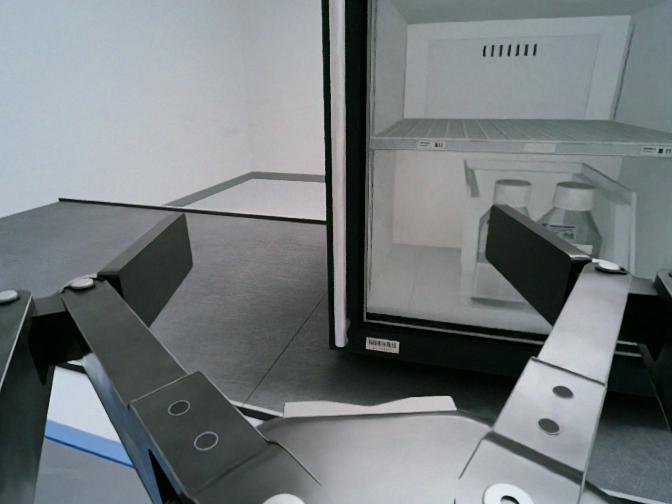

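Request:
execute_actions(
  actions=[
    {"rows":[[0,0,0,0,0,0,1,1,1,0,0.006,0.14,0,0,0,1,0.1,-0.5]],"steps":15},
    {"rows":[[0,0,0,0,0,0,1,1,1,0,0.006,0.14,0,0,0,1,0.1,-0.5]],"steps":15},
    {"rows":[[0,0,0,0,0,0,1,1,1,0,0.005,0.07,0,0,0,1,0.1,-0.5]],"steps":12},
    {"rows":[[0,0,0,0,0,0,1,1,1,0,0.0,0.063,0,0,0,1,-1,-1]],"steps":40},
  ],
  cameras=["cam_right_wrist"],
)

Scene clock: 612.47 s.
left_arm: end_effector_position=(+0.3563, +1.3757, +0.5790) position_measured=3 object_status=3 end_effector_quat_wxyz=(+0.000, +0.000, +1.000, +0.000) | right_arm: end_effector_position=(+0.2096, +0.4273, +0.3204) position_measured=3 object_status=3 end_effector_quat_wxyz=(-0.124, +0.696, +0.124, +0.696)
Joint positions: left_arm=[1.297 -0.281 -2.157 1.821 -1.235 -1.571 -0.281] | right_arm=[-0.75 1.51 -0.441 0.957 -3.659 -2.728 3.141]
Joint torques (N m): left_arm=[-4.66 0.09 -56.08 -6.65 1.97 0.56] | right_arm=[-8.67 -119.69 -48.26 0.8 3.24 -0.45]
Wrist force (N): left_arm=[-0.2 -0.2 -0.2] | right_arm=[-0.2 -0.8 1.5]
Wrist torque (N m): left_arm=[-0.07 0.05 -0.01] | right_arm=[-0.36 0.04 0.39]
Wrist force, peak (N): left_arm=[-0.3 -0.7 -0.7] | right_arm=[-0.1 4.6 25.5]
Hand target: left_arm +0.3563, +1.3757, +0.5790; +0.000, +0.000, +1.000, +0.000 | right_arm +0.2096, +0.4273, +0.3204; -0.124, +0.696, +0.124, +0.696
Off the commanded pose: left_arm 0.000 m, 0 deg | right_arm 0.000 m, 0 deg.
left_rail: position_m=1.297 position_status=done
right_rail: position_m=-0.750 speed_m_s=0.20 position_status=done
camera_calibration:
cam_right_wrist: T_world_to_cam=[[0.321638, -0.946532, -0.0250078, 0.353166], [-0.362838, -0.0988135, -0.926598, 0.408343], [0.874584, 0.307103, -0.37522, -0.011812], [0, 0, 0, 1]] pos_world=[0.0449013, 0.378261, 0.38277]
Images, in order (width x height): cam_right_wrist 672x504.

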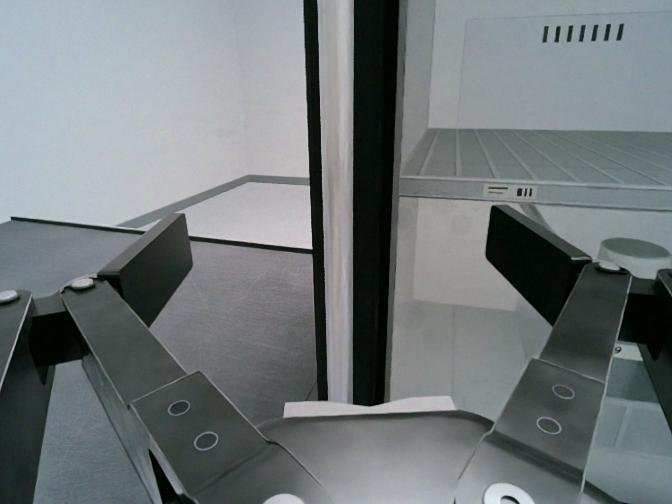

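Request:
execute_actions(
  actions=[
    {"rows":[[0,0,0,0,0,0,1,1,1,0,-0.001,0,0,0,0,-1,-1,-1]],"steps":200},
  ],
  cameras=[],
)

Scene clock: 624.83 s.
left_arm: end_effector_position=(+0.3563, +1.3757, +0.5790) position_measured=3 object_status=3 end_effector_quat_wxyz=(+0.000, +0.000, +1.000, +0.000) | right_arm: end_effector_position=(+0.2094, +0.4279, +0.3204) position_measured=208 object_status=2 end_effector_quat_wxyz=(-0.124, +0.696, +0.124, +0.696)
Joint positions: left_arm=[1.297 -0.281 -2.157 1.821 -1.235 -1.571 -0.281] | right_arm=[-0.75 1.51 -0.44 0.955 -3.658 -2.729 3.141]
Joint torques (N m): left_arm=[-4.19 0.56 -55.57 -6.5 2 0.75] | right_arm=[10.55 -119.47 -47.47 0.75 6.88 -0.61]
Wrist force (N): left_arm=[0.4 -0.3 0.0] | right_arm=[-0.3 9.0 -0.3]
Wrist torque (N m): left_arm=[-0.07 -0.07 -0.02] | right_arm=[-0.69 0.03 0.54]
Wrist force, peak (N): left_arm=[-0.2 -0.9 -0.4] | right_arm=[-0.9 9.1 -0.5]
Hand target: left_arm +0.3563, +1.3757, +0.5790; +0.000, +0.000, +1.000, +0.000 | right_arm +0.2094, +0.4279, +0.3204; -0.124, +0.696, +0.124, +0.696
Off the commanded pose: left_arm 0.000 m, 0 deg | right_arm 0.000 m, 0 deg.
left_rail: position_m=1.297 position_status=done
right_rail: position_m=-0.750 speed_m_s=0.20 position_status=done
No camera images: "cameras" was empty.

Request:
execute_actions(
  actions=[
    {"rows":[[0,0,0,0,0,0,1,1,1,0,0,0,0,0,0,-0.98,0.1,-1]],"steps":40},
    {"rows":[[0,0,0,0,0,0,1,1,1,0,0.0003,-0.014,0.007,0,0,-0.98,0.1,-1],[0,0,0,0,0,0,1,1,1,0,-0.0008,-0.028,0.0139,0,0,-0.98,0.1,-1],[0,0,0,0,0,0,1,1,1,0,-0.0024,-0.042,0.021,0,0,-0.98,0.1,-1],[0,0,0,0,0,0,1,1,1,0,-0.0045,-0.055,0.0278,0,0,-0.98,0.1,-1]],"steps":8},
    {"rows":[[0,0,0,0,0,0,1,1,1,0,0,-0.014,0.007,0,0,-0.98,0.1,-1],[0,0,0,0,0,0,1,1,1,0,-0.0012,-0.028,0.0139,0,0,-0.98,0.1,-1],[0,0,0,0,0,0,1,1,1,0,-0.003,-0.042,0.021,0,0,-0.98,0.1,-1],[0,0,0,0,0,0,1,1,1,0,-0.0055,-0.055,0.0278,0,0,-0.98,0.1,-1]],"steps":20},
  ],
  cameras=[],
)

Scene clock: 649.43 s.
left_arm: end_effector_position=(+0.3563, +1.3757, +0.5790) position_measured=3 object_status=3 end_effector_quat_wxyz=(+0.000, +0.000, +1.000, +0.000) | right_arm: end_effector_position=(+0.1462, +0.4080, +0.3204) position_measured=211 object_status=2 end_effector_quat_wxyz=(-0.184, +0.682, +0.184, +0.683)
Joint positions: left_arm=[1.297 -0.281 -2.157 1.821 -1.235 -1.571 -0.281] | right_arm=[-0.75 1.544 -0.548 1.185 -3.779 -2.588 3.141]
Joint torques (N m): left_arm=[-3.9 0.32 -55.58 -6.5 2.04 0.82] | right_arm=[20.03 -135.46 -32.39 -2.36 9.94 2.39]
Wrist force (N): left_arm=[0.2 -0.5 -0.2] | right_arm=[-0.3 15.0 -2.1]
Wrist torque (N m): left_arm=[-0.12 -0.03 -0.01] | right_arm=[-1.25 0.06 0.64]
Wrist force, peak (N): left_arm=[-0.2 -1.2 -0.2] | right_arm=[-28.7 5.5 2.5]
Hand target: left_arm +0.3563, +1.3757, +0.5790; +0.000, +0.000, +1.000, +0.000 | right_arm +0.1462, +0.4080, +0.3203; -0.184, +0.682, +0.184, +0.683
Off the commanded pose: left_arm 0.000 m, 0 deg | right_arm 0.000 m, 0 deg.
left_rail: position_m=1.297 position_status=done
right_rail: position_m=-0.750 speed_m_s=0.20 position_status=done
No camera images: "cameras" was empty.

Request:
execute_actions(
  actions=[
    {"rows":[[0,0,0,0,0,0,1,1,1,0,0.0002,-0.014,0.007,0,0,-0.98,0.1,-1],[0,0,0,0,0,0,1,1,1,0,-0.0012,-0.028,0.0139,0,0,-0.98,0.1,-1],[0,0,0,0,0,0,1,1,1,0,-0.0032,-0.042,0.021,0,0,-0.98,0.1,-1],[0,0,0,0,0,0,1,1,1,0,-0.0056,-0.055,0.0278,0,0,-0.98,0.1,-1]],"steps":8},
    {"rows":[[0,0,0,0,0,0,1,1,1,0,-0.0005,-0.014,0.007,0,0,-0.98,0.1,-1],[0,0,0,0,0,0,1,1,1,0,-0.002,-0.028,0.0139,0,0,-0.98,0.1,-1],[0,0,0,0,0,0,1,1,1,0,-0.004,-0.042,0.021,0,0,-0.98,0.1,-1],[0,0,0,0,0,0,1,1,1,0,-0.0066,-0.055,0.0278,0,0,-0.98,0.1,-1]],"steps":8},
    {"rows":[[0,0,0,0,0,0,1,1,1,0,-0.0006,-0.014,0.007,0,0,-0.98,0.1,-1],[0,0,0,0,0,0,1,1,1,0,-0.0022,-0.028,0.0139,0,0,-0.98,0.1,-1],[0,0,0,0,0,0,1,1,1,0,-0.0044,-0.042,0.021,0,0,-0.98,0.1,-1],[0,0,0,0,0,0,1,1,1,0,-0.0072,-0.055,0.0278,0,0,-0.98,0.1,-1]],"steps":20},
  ],
  cameras=[],
)

Scene clock: 667.27 s.
left_arm: end_effector_position=(+0.3563, +1.3757, +0.5790) position_measured=3 object_status=3 end_effector_quat_wxyz=(+0.000, +0.000, +1.000, +0.000) | right_arm: end_effector_position=(+0.0587, +0.3605, +0.3203) position_measured=211 object_status=2 end_effector_quat_wxyz=(-0.272, +0.653, +0.272, +0.653)
Joint positions: left_arm=[1.297 -0.281 -2.157 1.821 -1.235 -1.571 -0.281] | right_arm=[-0.75 1.579 -0.69 1.491 -3.944 -2.36 3.141]
Joint torques (N m): left_arm=[-4.2 0.47 -55.32 -6.54 2.31 0.77] | right_arm=[9.02 -125.41 -30.24 -3.41 10.31 -0.74]
Wrist force (N): left_arm=[-0.3 -0.4 -0.2] | right_arm=[-2.1 16.0 -2.7]
Wrist torque (N m): left_arm=[-0.09 0.08 -0.01] | right_arm=[-1.22 0.06 0.68]
Wrist force, peak (N): left_arm=[-0.1 -0.9 -0.6] | right_arm=[-25.4 8.4 1.0]
Hand target: left_arm +0.3563, +1.3757, +0.5790; +0.000, +0.000, +1.000, +0.000 | right_arm +0.0588, +0.3605, +0.3203; -0.272, +0.653, +0.272, +0.653
Off the commanded pose: left_arm 0.000 m, 0 deg | right_arm 0.000 m, 0 deg.
left_rail: position_m=1.297 position_status=done
right_rail: position_m=-0.750 speed_m_s=0.20 position_status=done
No camera images: "cameras" was empty.

Request:
execute_actions(
  actions=[
    {"rows":[[0,0,0,0,0,0,1,1,1,0,0.0,-0.014,0.007,0,0,-0.98,0.1,-1],[0,0,0,0,0,0,1,1,1,0,-0.0017,-0.028,0.0139,0,0,-0.98,0.1,-1],[0,0,0,0,0,0,1,1,1,0,-0.004,-0.042,0.021,0,0,-0.98,0.1,-1],[0,0,0,0,0,0,1,1,1,0,-0.0068,-0.055,0.0278,0,0,-0.98,0.1,-1]],"steps":8},
    {"rows":[[0,0,0,0,0,0,1,1,1,0,-0.001,-0.014,0.007,0,0,-0.98,0.1,-1],[0,0,0,0,0,0,1,1,1,0,-0.003,-0.028,0.0139,0,0,-0.98,0.1,-1],[0,0,0,0,0,0,1,1,1,0,-0.0055,-0.042,0.021,0,0,-0.98,0.1,-1],[0,0,0,0,0,0,1,1,1,0,-0.0085,-0.055,0.0278,0,0,-0.98,0.1,-1]],"steps":8},
    {"rows":[[0,0,0,0,0,0,1,1,1,0,-0.001,-0.014,0.007,0,0,-0.98,0.1,-1],[0,0,0,0,0,0,1,1,1,0,-0.003,-0.028,0.0139,0,0,-0.98,0.1,-1],[0,0,0,0,0,0,1,1,1,0,-0.0057,-0.042,0.021,0,0,-0.98,0.1,-1],[0,0,0,0,0,0,1,1,1,0,-0.009,-0.055,0.0278,0,0,-0.98,0.1,-1]],"steps":20},
  ],
  cameras=[],
)

Scene clock: 682.13 s.
left_arm: end_effector_position=(+0.3563, +1.3757, +0.5790) position_measured=3 object_status=3 end_effector_quat_wxyz=(+0.000, +0.000, +1.000, +0.000) | right_arm: end_effector_position=(-0.0157, +0.2938, +0.3202) position_measured=211 object_status=2 end_effector_quat_wxyz=(-0.355, +0.611, +0.355, +0.612)
Joint positions: left_arm=[1.297 -0.281 -2.157 1.821 -1.235 -1.571 -0.281] | right_arm=[-0.75 1.585 -0.815 1.769 -4.097 -2.105 3.141]
Joint torques (N m): left_arm=[-3.85 -0.21 -55.87 -6.49 2.23 0.63] | right_arm=[-10.44 -116.1 -21.89 -6.26 3.98 -1.65]
Wrist force (N): left_arm=[0.0 -0.4 0.0] | right_arm=[-0.6 0.6 1.1]
Wrist torque (N m): left_arm=[-0.09 0.00 -0.01] | right_arm=[-0.56 -0.47 0.60]
Wrist force, peak (N): left_arm=[-0.3 -1.0 -0.5] | right_arm=[-20.7 -13.4 8.2]
Hand target: left_arm +0.3563, +1.3757, +0.5790; +0.000, +0.000, +1.000, +0.000 | right_arm -0.0157, +0.2938, +0.3202; -0.355, +0.611, +0.355, +0.612
Off the commanded pose: left_arm 0.000 m, 0 deg | right_arm 0.000 m, 0 deg.
left_rail: position_m=1.297 position_status=done
right_rail: position_m=-0.750 speed_m_s=0.20 position_status=done
No camera images: "cameras" was empty.

Request:
execute_actions(
  actions=[
    {"rows":[[0,0,0,0,0,0,1,1,1,0,-0.0013,-0.014,0.007,0,0,-0.98,0.1,-1],[0,0,0,0,0,0,1,1,1,0,-0.0033,-0.028,0.0139,0,0,-0.98,0.1,-1],[0,0,0,0,0,0,1,1,1,0,-0.006,-0.042,0.021,0,0,-0.98,0.1,-1],[0,0,0,0,0,0,1,1,1,0,-0.0095,-0.055,0.0278,0,0,-0.98,0.1,-1]],"steps":8},
    {"rows":[[0,0,0,0,0,0,1,1,1,0,-0.0014,-0.014,0.007,0,0,-0.98,0.1,-1],[0,0,0,0,0,0,1,1,1,0,-0.0035,-0.028,0.0139,0,0,-0.98,0.1,-1],[0,0,0,0,0,0,1,1,1,0,-0.0064,-0.042,0.021,0,0,-0.98,0.1,-1],[0,0,0,0,0,0,1,1,1,0,-0.01,-0.055,0.0278,0,0,-0.98,0.1,-1]],"steps":8},
    {"rows":[[0,0,0,0,0,0,1,1,1,0,-0.0016,-0.014,0.007,0,0,-0.98,0.1,-1],[0,0,0,0,0,0,1,1,1,0,-0.004,-0.028,0.0139,0,0,-0.98,0.1,-1],[0,0,0,0,0,0,1,1,1,0,-0.007,-0.042,0.021,0,0,-0.98,0.1,-1],[0,0,0,0,0,0,1,1,1,0,-0.0105,-0.055,0.0278,0,0,-0.98,0.1,-1]],"steps":20},
  ],
  cameras=[],
)

Scene clock: 696.93 s.
left_arm: end_effector_position=(+0.3563, +1.3757, +0.5790) position_measured=3 object_status=3 end_effector_quat_wxyz=(+0.000, +0.000, +1.000, +0.000) | right_arm: end_effector_position=(-0.0734, +0.2116, +0.3202) position_measured=211 object_status=2 end_effector_quat_wxyz=(-0.432, +0.560, +0.432, +0.560)
Joint positions: left_arm=[1.297 -0.281 -2.157 1.821 -1.235 -1.571 -0.281] | right_arm=[-0.75 1.549 -0.924 2.024 -4.242 -1.806 3.141]
Joint torques (N m): left_arm=[-4.17 0.48 -55.23 -6.56 2.26 0.54] | right_arm=[-24.75 -106.34 -14.22 -8.49 -2.7 -1]
Wrist force (N): left_arm=[-0.1 -0.8 -0.1] | right_arm=[-2.1 -15.7 6.8]
Wrist torque (N m): left_arm=[-0.20 0.04 -0.01] | right_arm=[-0.03 -0.52 0.52]
Wrist force, peak (N): left_arm=[-0.3 -0.6 -0.7] | right_arm=[-16.1 -33.5 13.9]
Hand target: left_arm +0.3563, +1.3757, +0.5790; +0.000, +0.000, +1.000, +0.000 | right_arm -0.0734, +0.2116, +0.3201; -0.432, +0.560, +0.432, +0.560
Off the commanded pose: left_arm 0.000 m, 0 deg | right_arm 0.000 m, 0 deg.
left_rail: position_m=1.297 position_status=done
right_rail: position_m=-0.750 speed_m_s=0.20 position_status=done
No camera images: "cameras" was empty.

Request:
execute_actions(
  actions=[
    {"rows":[[0,0,0,0,0,0,1,1,1,0,-0.002,-0.014,0.007,0,0,-0.98,0.1,-1],[0,0,0,0,0,0,1,1,1,0,-0.005,-0.028,0.0139,0,0,-0.98,0.1,-1],[0,0,0,0,0,0,1,1,1,0,-0.0083,-0.042,0.021,0,0,-0.98,0.1,-1],[0,0,0,0,0,0,1,1,1,0,-0.0122,-0.055,0.0278,0,0,-0.98,0.1,-1]],"steps":8},
    {"rows":[[0,0,0,0,0,0,1,1,1,0,-0.002,-0.014,0.007,0,0,-0.98,0.1,-1],[0,0,0,0,0,0,1,1,1,0,-0.0048,-0.028,0.0139,0,0,-0.98,0.1,-1],[0,0,0,0,0,0,1,1,1,0,-0.0082,-0.042,0.021,0,0,-0.98,0.1,-1],[0,0,0,0,0,0,1,1,1,0,-0.012,-0.055,0.0278,0,0,-0.98,0.1,-1]],"steps":8},
    {"rows":[[0,0,0,0,0,0,1,1,1,0,-0.002,-0.014,0.007,0,0,-0.98,0.1,-1],[0,0,0,0,0,0,1,1,1,0,-0.0048,-0.028,0.0139,0,0,-0.98,0.1,-1],[0,0,0,0,0,0,1,1,1,0,-0.0082,-0.042,0.021,0,0,-0.98,0.1,-1],[0,0,0,0,0,0,1,1,1,0,-0.0123,-0.055,0.0278,0,0,-0.98,0.1,-1]],"steps":20},
  ],
  cameras=[],
)

Scene clock: 714.77 s.
left_arm: end_effector_position=(+0.3563, +1.3757, +0.5790) position_measured=3 object_status=3 end_effector_quat_wxyz=(+0.000, +0.000, +1.000, +0.000) | right_arm: end_effector_position=(-0.1116, +0.1180, +0.3201) position_measured=211 object_status=2 end_effector_quat_wxyz=(+0.501, -0.499, -0.501, -0.499)
Joint positions: left_arm=[1.297 -0.281 -2.157 1.821 -1.235 -1.571 -0.281] | right_arm=[-0.75 1.448 -1.013 2.253 -4.382 -1.443 3.141]
Joint torques (N m): left_arm=[-4.74 1.07 -55.92 -6.54 2.14 0.63] | right_arm=[-25.42 -96.49 -12.72 -9.57 -4.23 1.89]
Wrist force (N): left_arm=[0.1 -0.5 -0.2] | right_arm=[-5.9 -19.3 8.6]
Wrist torque (N m): left_arm=[-0.13 0.00 -0.01] | right_arm=[0.02 -0.72 0.44]
Wrist force, peak (N): left_arm=[-0.4 -1.0 -0.3] | right_arm=[-15.3 -52.6 21.6]
Hand target: left_arm +0.3563, +1.3757, +0.5790; +0.000, +0.000, +1.000, +0.000 | right_arm -0.1116, +0.1180, +0.3201; +0.501, -0.499, -0.501, -0.499
Off the commanded pose: left_arm 0.000 m, 0 deg | right_arm 0.000 m, 0 deg.
left_rail: position_m=1.297 position_status=done
right_rail: position_m=-0.750 speed_m_s=0.20 position_status=done
No camera images: "cameras" was empty.

Request:
execute_actions(
  actions=[
    {"rows":[[0,0,0,0,0,0,1,1,1,0,-0.0035,-0.014,0.007,0,0,-0.98,0.1,-1],[0,0,0,0,0,0,1,1,1,0,-0.0068,-0.028,0.0139,0,0,-0.98,0.1,-1],[0,0,0,0,0,0,1,1,1,0,-0.0102,-0.042,0.021,0,0,-0.98,0.1,-1],[0,0,0,0,0,0,1,1,1,0,-0.0142,-0.055,0.0278,0,0,-0.98,0.1,-1]],"steps":8},
    {"rows":[[0,0,0,0,0,0,1,1,1,0,-0.0025,-0.014,0.007,0,0,-0.98,0.1,-1],[0,0,0,0,0,0,1,1,1,0,-0.0055,-0.028,0.0139,0,0,-0.98,0.1,-1],[0,0,0,0,0,0,1,1,1,0,-0.0093,-0.042,0.021,0,0,-0.98,0.1,-1],[0,0,0,0,0,0,1,1,1,0,-0.0137,-0.055,0.0278,0,0,-0.98,0.1,-1]],"steps":8},
    {"rows":[[0,0,0,0,0,0,1,1,1,0,-0.0025,-0.014,0.007,0,0,-0.98,0.1,-1],[0,0,0,0,0,0,1,1,1,0,-0.0055,-0.028,0.0139,0,0,-0.98,0.1,-1],[0,0,0,0,0,0,1,1,1,0,-0.0095,-0.042,0.021,0,0,-0.98,0.1,-1],[0,0,0,0,0,0,1,1,1,0,-0.014,-0.055,0.0278,0,0,-0.98,0.1,-1]],"steps":20},
  ],
  cameras=["cam_right_wrist"],
)

Scene clock: 733.47 s.
left_arm: end_effector_position=(+0.3563, +1.3757, +0.5790) position_measured=3 object_status=3 end_effector_quat_wxyz=(+0.000, +0.000, +1.000, +0.000) | right_arm: end_effector_position=(-0.1275, +0.0174, +0.3200) position_measured=211 object_status=2 end_effector_quat_wxyz=(+0.562, -0.429, -0.562, -0.429)
Joint positions: left_arm=[1.297 -0.281 -2.157 1.821 -1.235 -1.571 -0.281] | right_arm=[-0.75 1.25 -1.077 2.447 -4.512 -0.984 3.141]
Joint torques (N m): left_arm=[-4.35 0.43 -55.63 -6.69 2.27 0.77] | right_arm=[-27.64 -89.96 -12.94 -11.01 -4.3 2.64]
Wrist force (N): left_arm=[0.1 -0.4 -0.3] | right_arm=[-15.8 -19.6 9.7]
Wrist torque (N m): left_arm=[-0.11 0.00 -0.01] | right_arm=[0.03 -0.88 0.35]
Wrist force, peak (N): left_arm=[-0.4 -0.7 -0.7] | right_arm=[-18.0 -59.5 25.8]
Hand target: left_arm +0.3563, +1.3757, +0.5790; +0.000, +0.000, +1.000, +0.000 | right_arm -0.1276, +0.0174, +0.3200; +0.562, -0.429, -0.562, -0.429
Off the commanded pose: left_arm 0.000 m, 0 deg | right_arm 0.000 m, 0 deg.
left_rail: position_m=1.297 position_status=done
right_rail: position_m=-0.750 speed_m_s=0.20 position_status=done
camera_calibration:
cam_right_wrist: T_world_to_cam=[[0.970725, 0.238992, -0.0239756, 0.135367], [0.0681811, -0.369887, -0.926571, 0.304786], [-0.230312, 0.897812, -0.375354, 0.257663], [0, 0, 0, 1]] pos_world=[-0.0928422, -0.150948, 0.382367]
Images, in order (width x height): cam_right_wrist 672x504.

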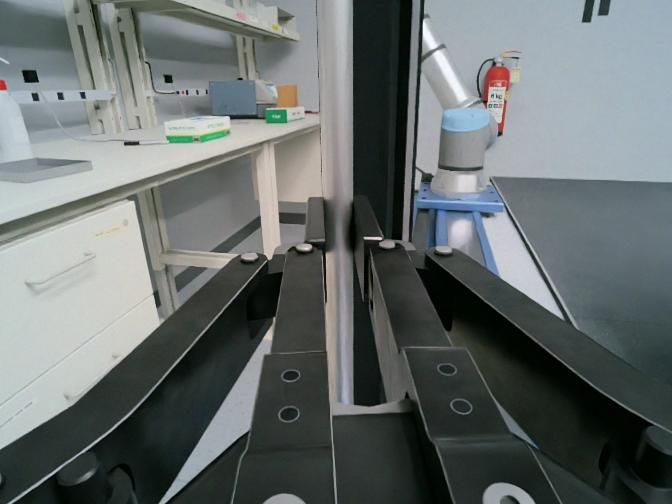

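Request:
execute_actions(
  actions=[
    {"rows":[[0,0,0,0,0,0,1,1,1,0,-0.0038,-0.014,0.007,0,0,-0.98,0.1,-1],[0,0,0,0,0,0,1,1,1,0,-0.0074,-0.028,0.0139,0,0,-0.98,0.1,-1],[0,0,0,0,0,0,1,1,1,0,-0.0112,-0.042,0.021,0,0,-0.98,0.1,-1],[0,0,0,0,0,0,1,1,1,0,-0.0155,-0.055,0.0278,0,0,-0.98,0.1,-1]],"steps":8},
    {"rows":[[0,0,0,0,0,0,1,1,1,0,-0.0025,-0.014,0.007,0,0,-0.98,0.1,-1],[0,0,0,0,0,0,1,1,1,0,-0.0058,-0.028,0.0139,0,0,-0.98,0.1,-1],[0,0,0,0,0,0,1,1,1,0,-0.0098,-0.042,0.021,0,0,-0.98,0.1,-1],[0,0,0,0,0,0,1,1,1,0,-0.0146,-0.055,0.0278,0,0,-0.98,0.1,-1]],"steps":8},
    {"rows":[[0,0,0,0,0,0,1,1,1,0,-0.0025,-0.014,0.007,0,0,-0.98,0.1,-1],[0,0,0,0,0,0,1,1,1,0,-0.006,-0.028,0.0139,0,0,-0.98,0.1,-1],[0,0,0,0,0,0,1,1,1,0,-0.0101,-0.042,0.021,0,0,-0.98,0.1,-1],[0,0,0,0,0,0,1,1,1,0,-0.015,-0.055,0.0278,0,0,-0.98,0.1,-1]],"steps":20},
  ],
  cameras=["cam_right_wrist"],
)

Scene clock: 751.03 s.
left_arm: end_effector_position=(+0.3563, +1.3757, +0.5790) position_measured=3 object_status=3 end_effector_quat_wxyz=(+0.000, +0.000, +1.000, +0.000) | right_arm: end_effector_position=(-0.1187, -0.0847, +0.3199) position_measured=211 object_status=2 end_effector_quat_wxyz=(+0.613, -0.352, -0.613, -0.352)
Joint positions: left_arm=[1.297 -0.281 -2.157 1.821 -1.235 -1.571 -0.281] | right_arm=[-0.75 0.946 -1.107 2.576 -4.612 -0.418 3.142]
Joint torques (N m): left_arm=[-5.09 -0.07 -55.81 -6.74 2.19 0.58] | right_arm=[-41.9 -49.79 -33.96 -5.35 -13.42 2.92]
Wrist force (N): left_arm=[-0.2 -0.7 -0.2] | right_arm=[-29.5 -41.7 19.1]
Wrist torque (N m): left_arm=[-0.17 0.05 -0.01] | right_arm=[0.81 -1.27 0.29]
Wrist force, peak (N): left_arm=[-0.3 -0.8 -0.4] | right_arm=[-24.1 -72.1 32.3]
Hand target: left_arm +0.3563, +1.3757, +0.5790; +0.000, +0.000, +1.000, +0.000 | right_arm -0.1187, -0.0846, +0.3199; +0.613, -0.352, -0.613, -0.352
Off the commanded pose: left_arm 0.000 m, 0 deg | right_arm 0.000 m, 0 deg.
left_rail: position_m=1.297 position_status=done
right_rail: position_m=-0.750 speed_m_s=0.20 position_status=done
camera_calibration:
cam_right_wrist: T_world_to_cam=[[0.875689, 0.482284, -0.0238987, 0.160481], [0.161782, -0.339661, -0.92653, 0.280091], [-0.454968, 0.807485, -0.375462, 0.316994], [0, 0, 0, 1]] pos_world=[-0.0416227, -0.238229, 0.382367]
Images, in order (width x height): cam_right_wrist 672x504.

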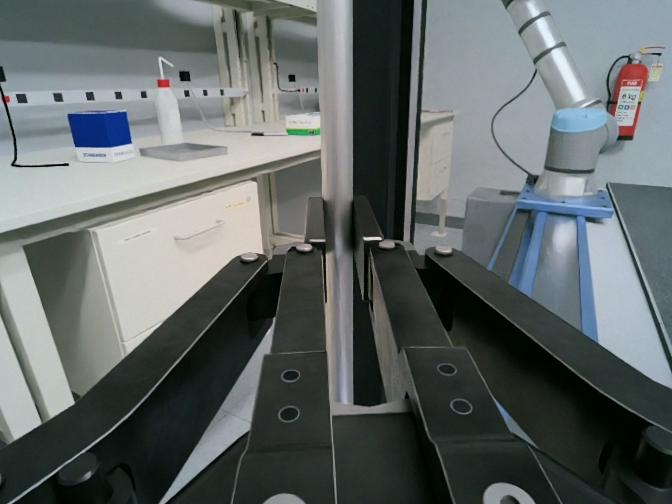

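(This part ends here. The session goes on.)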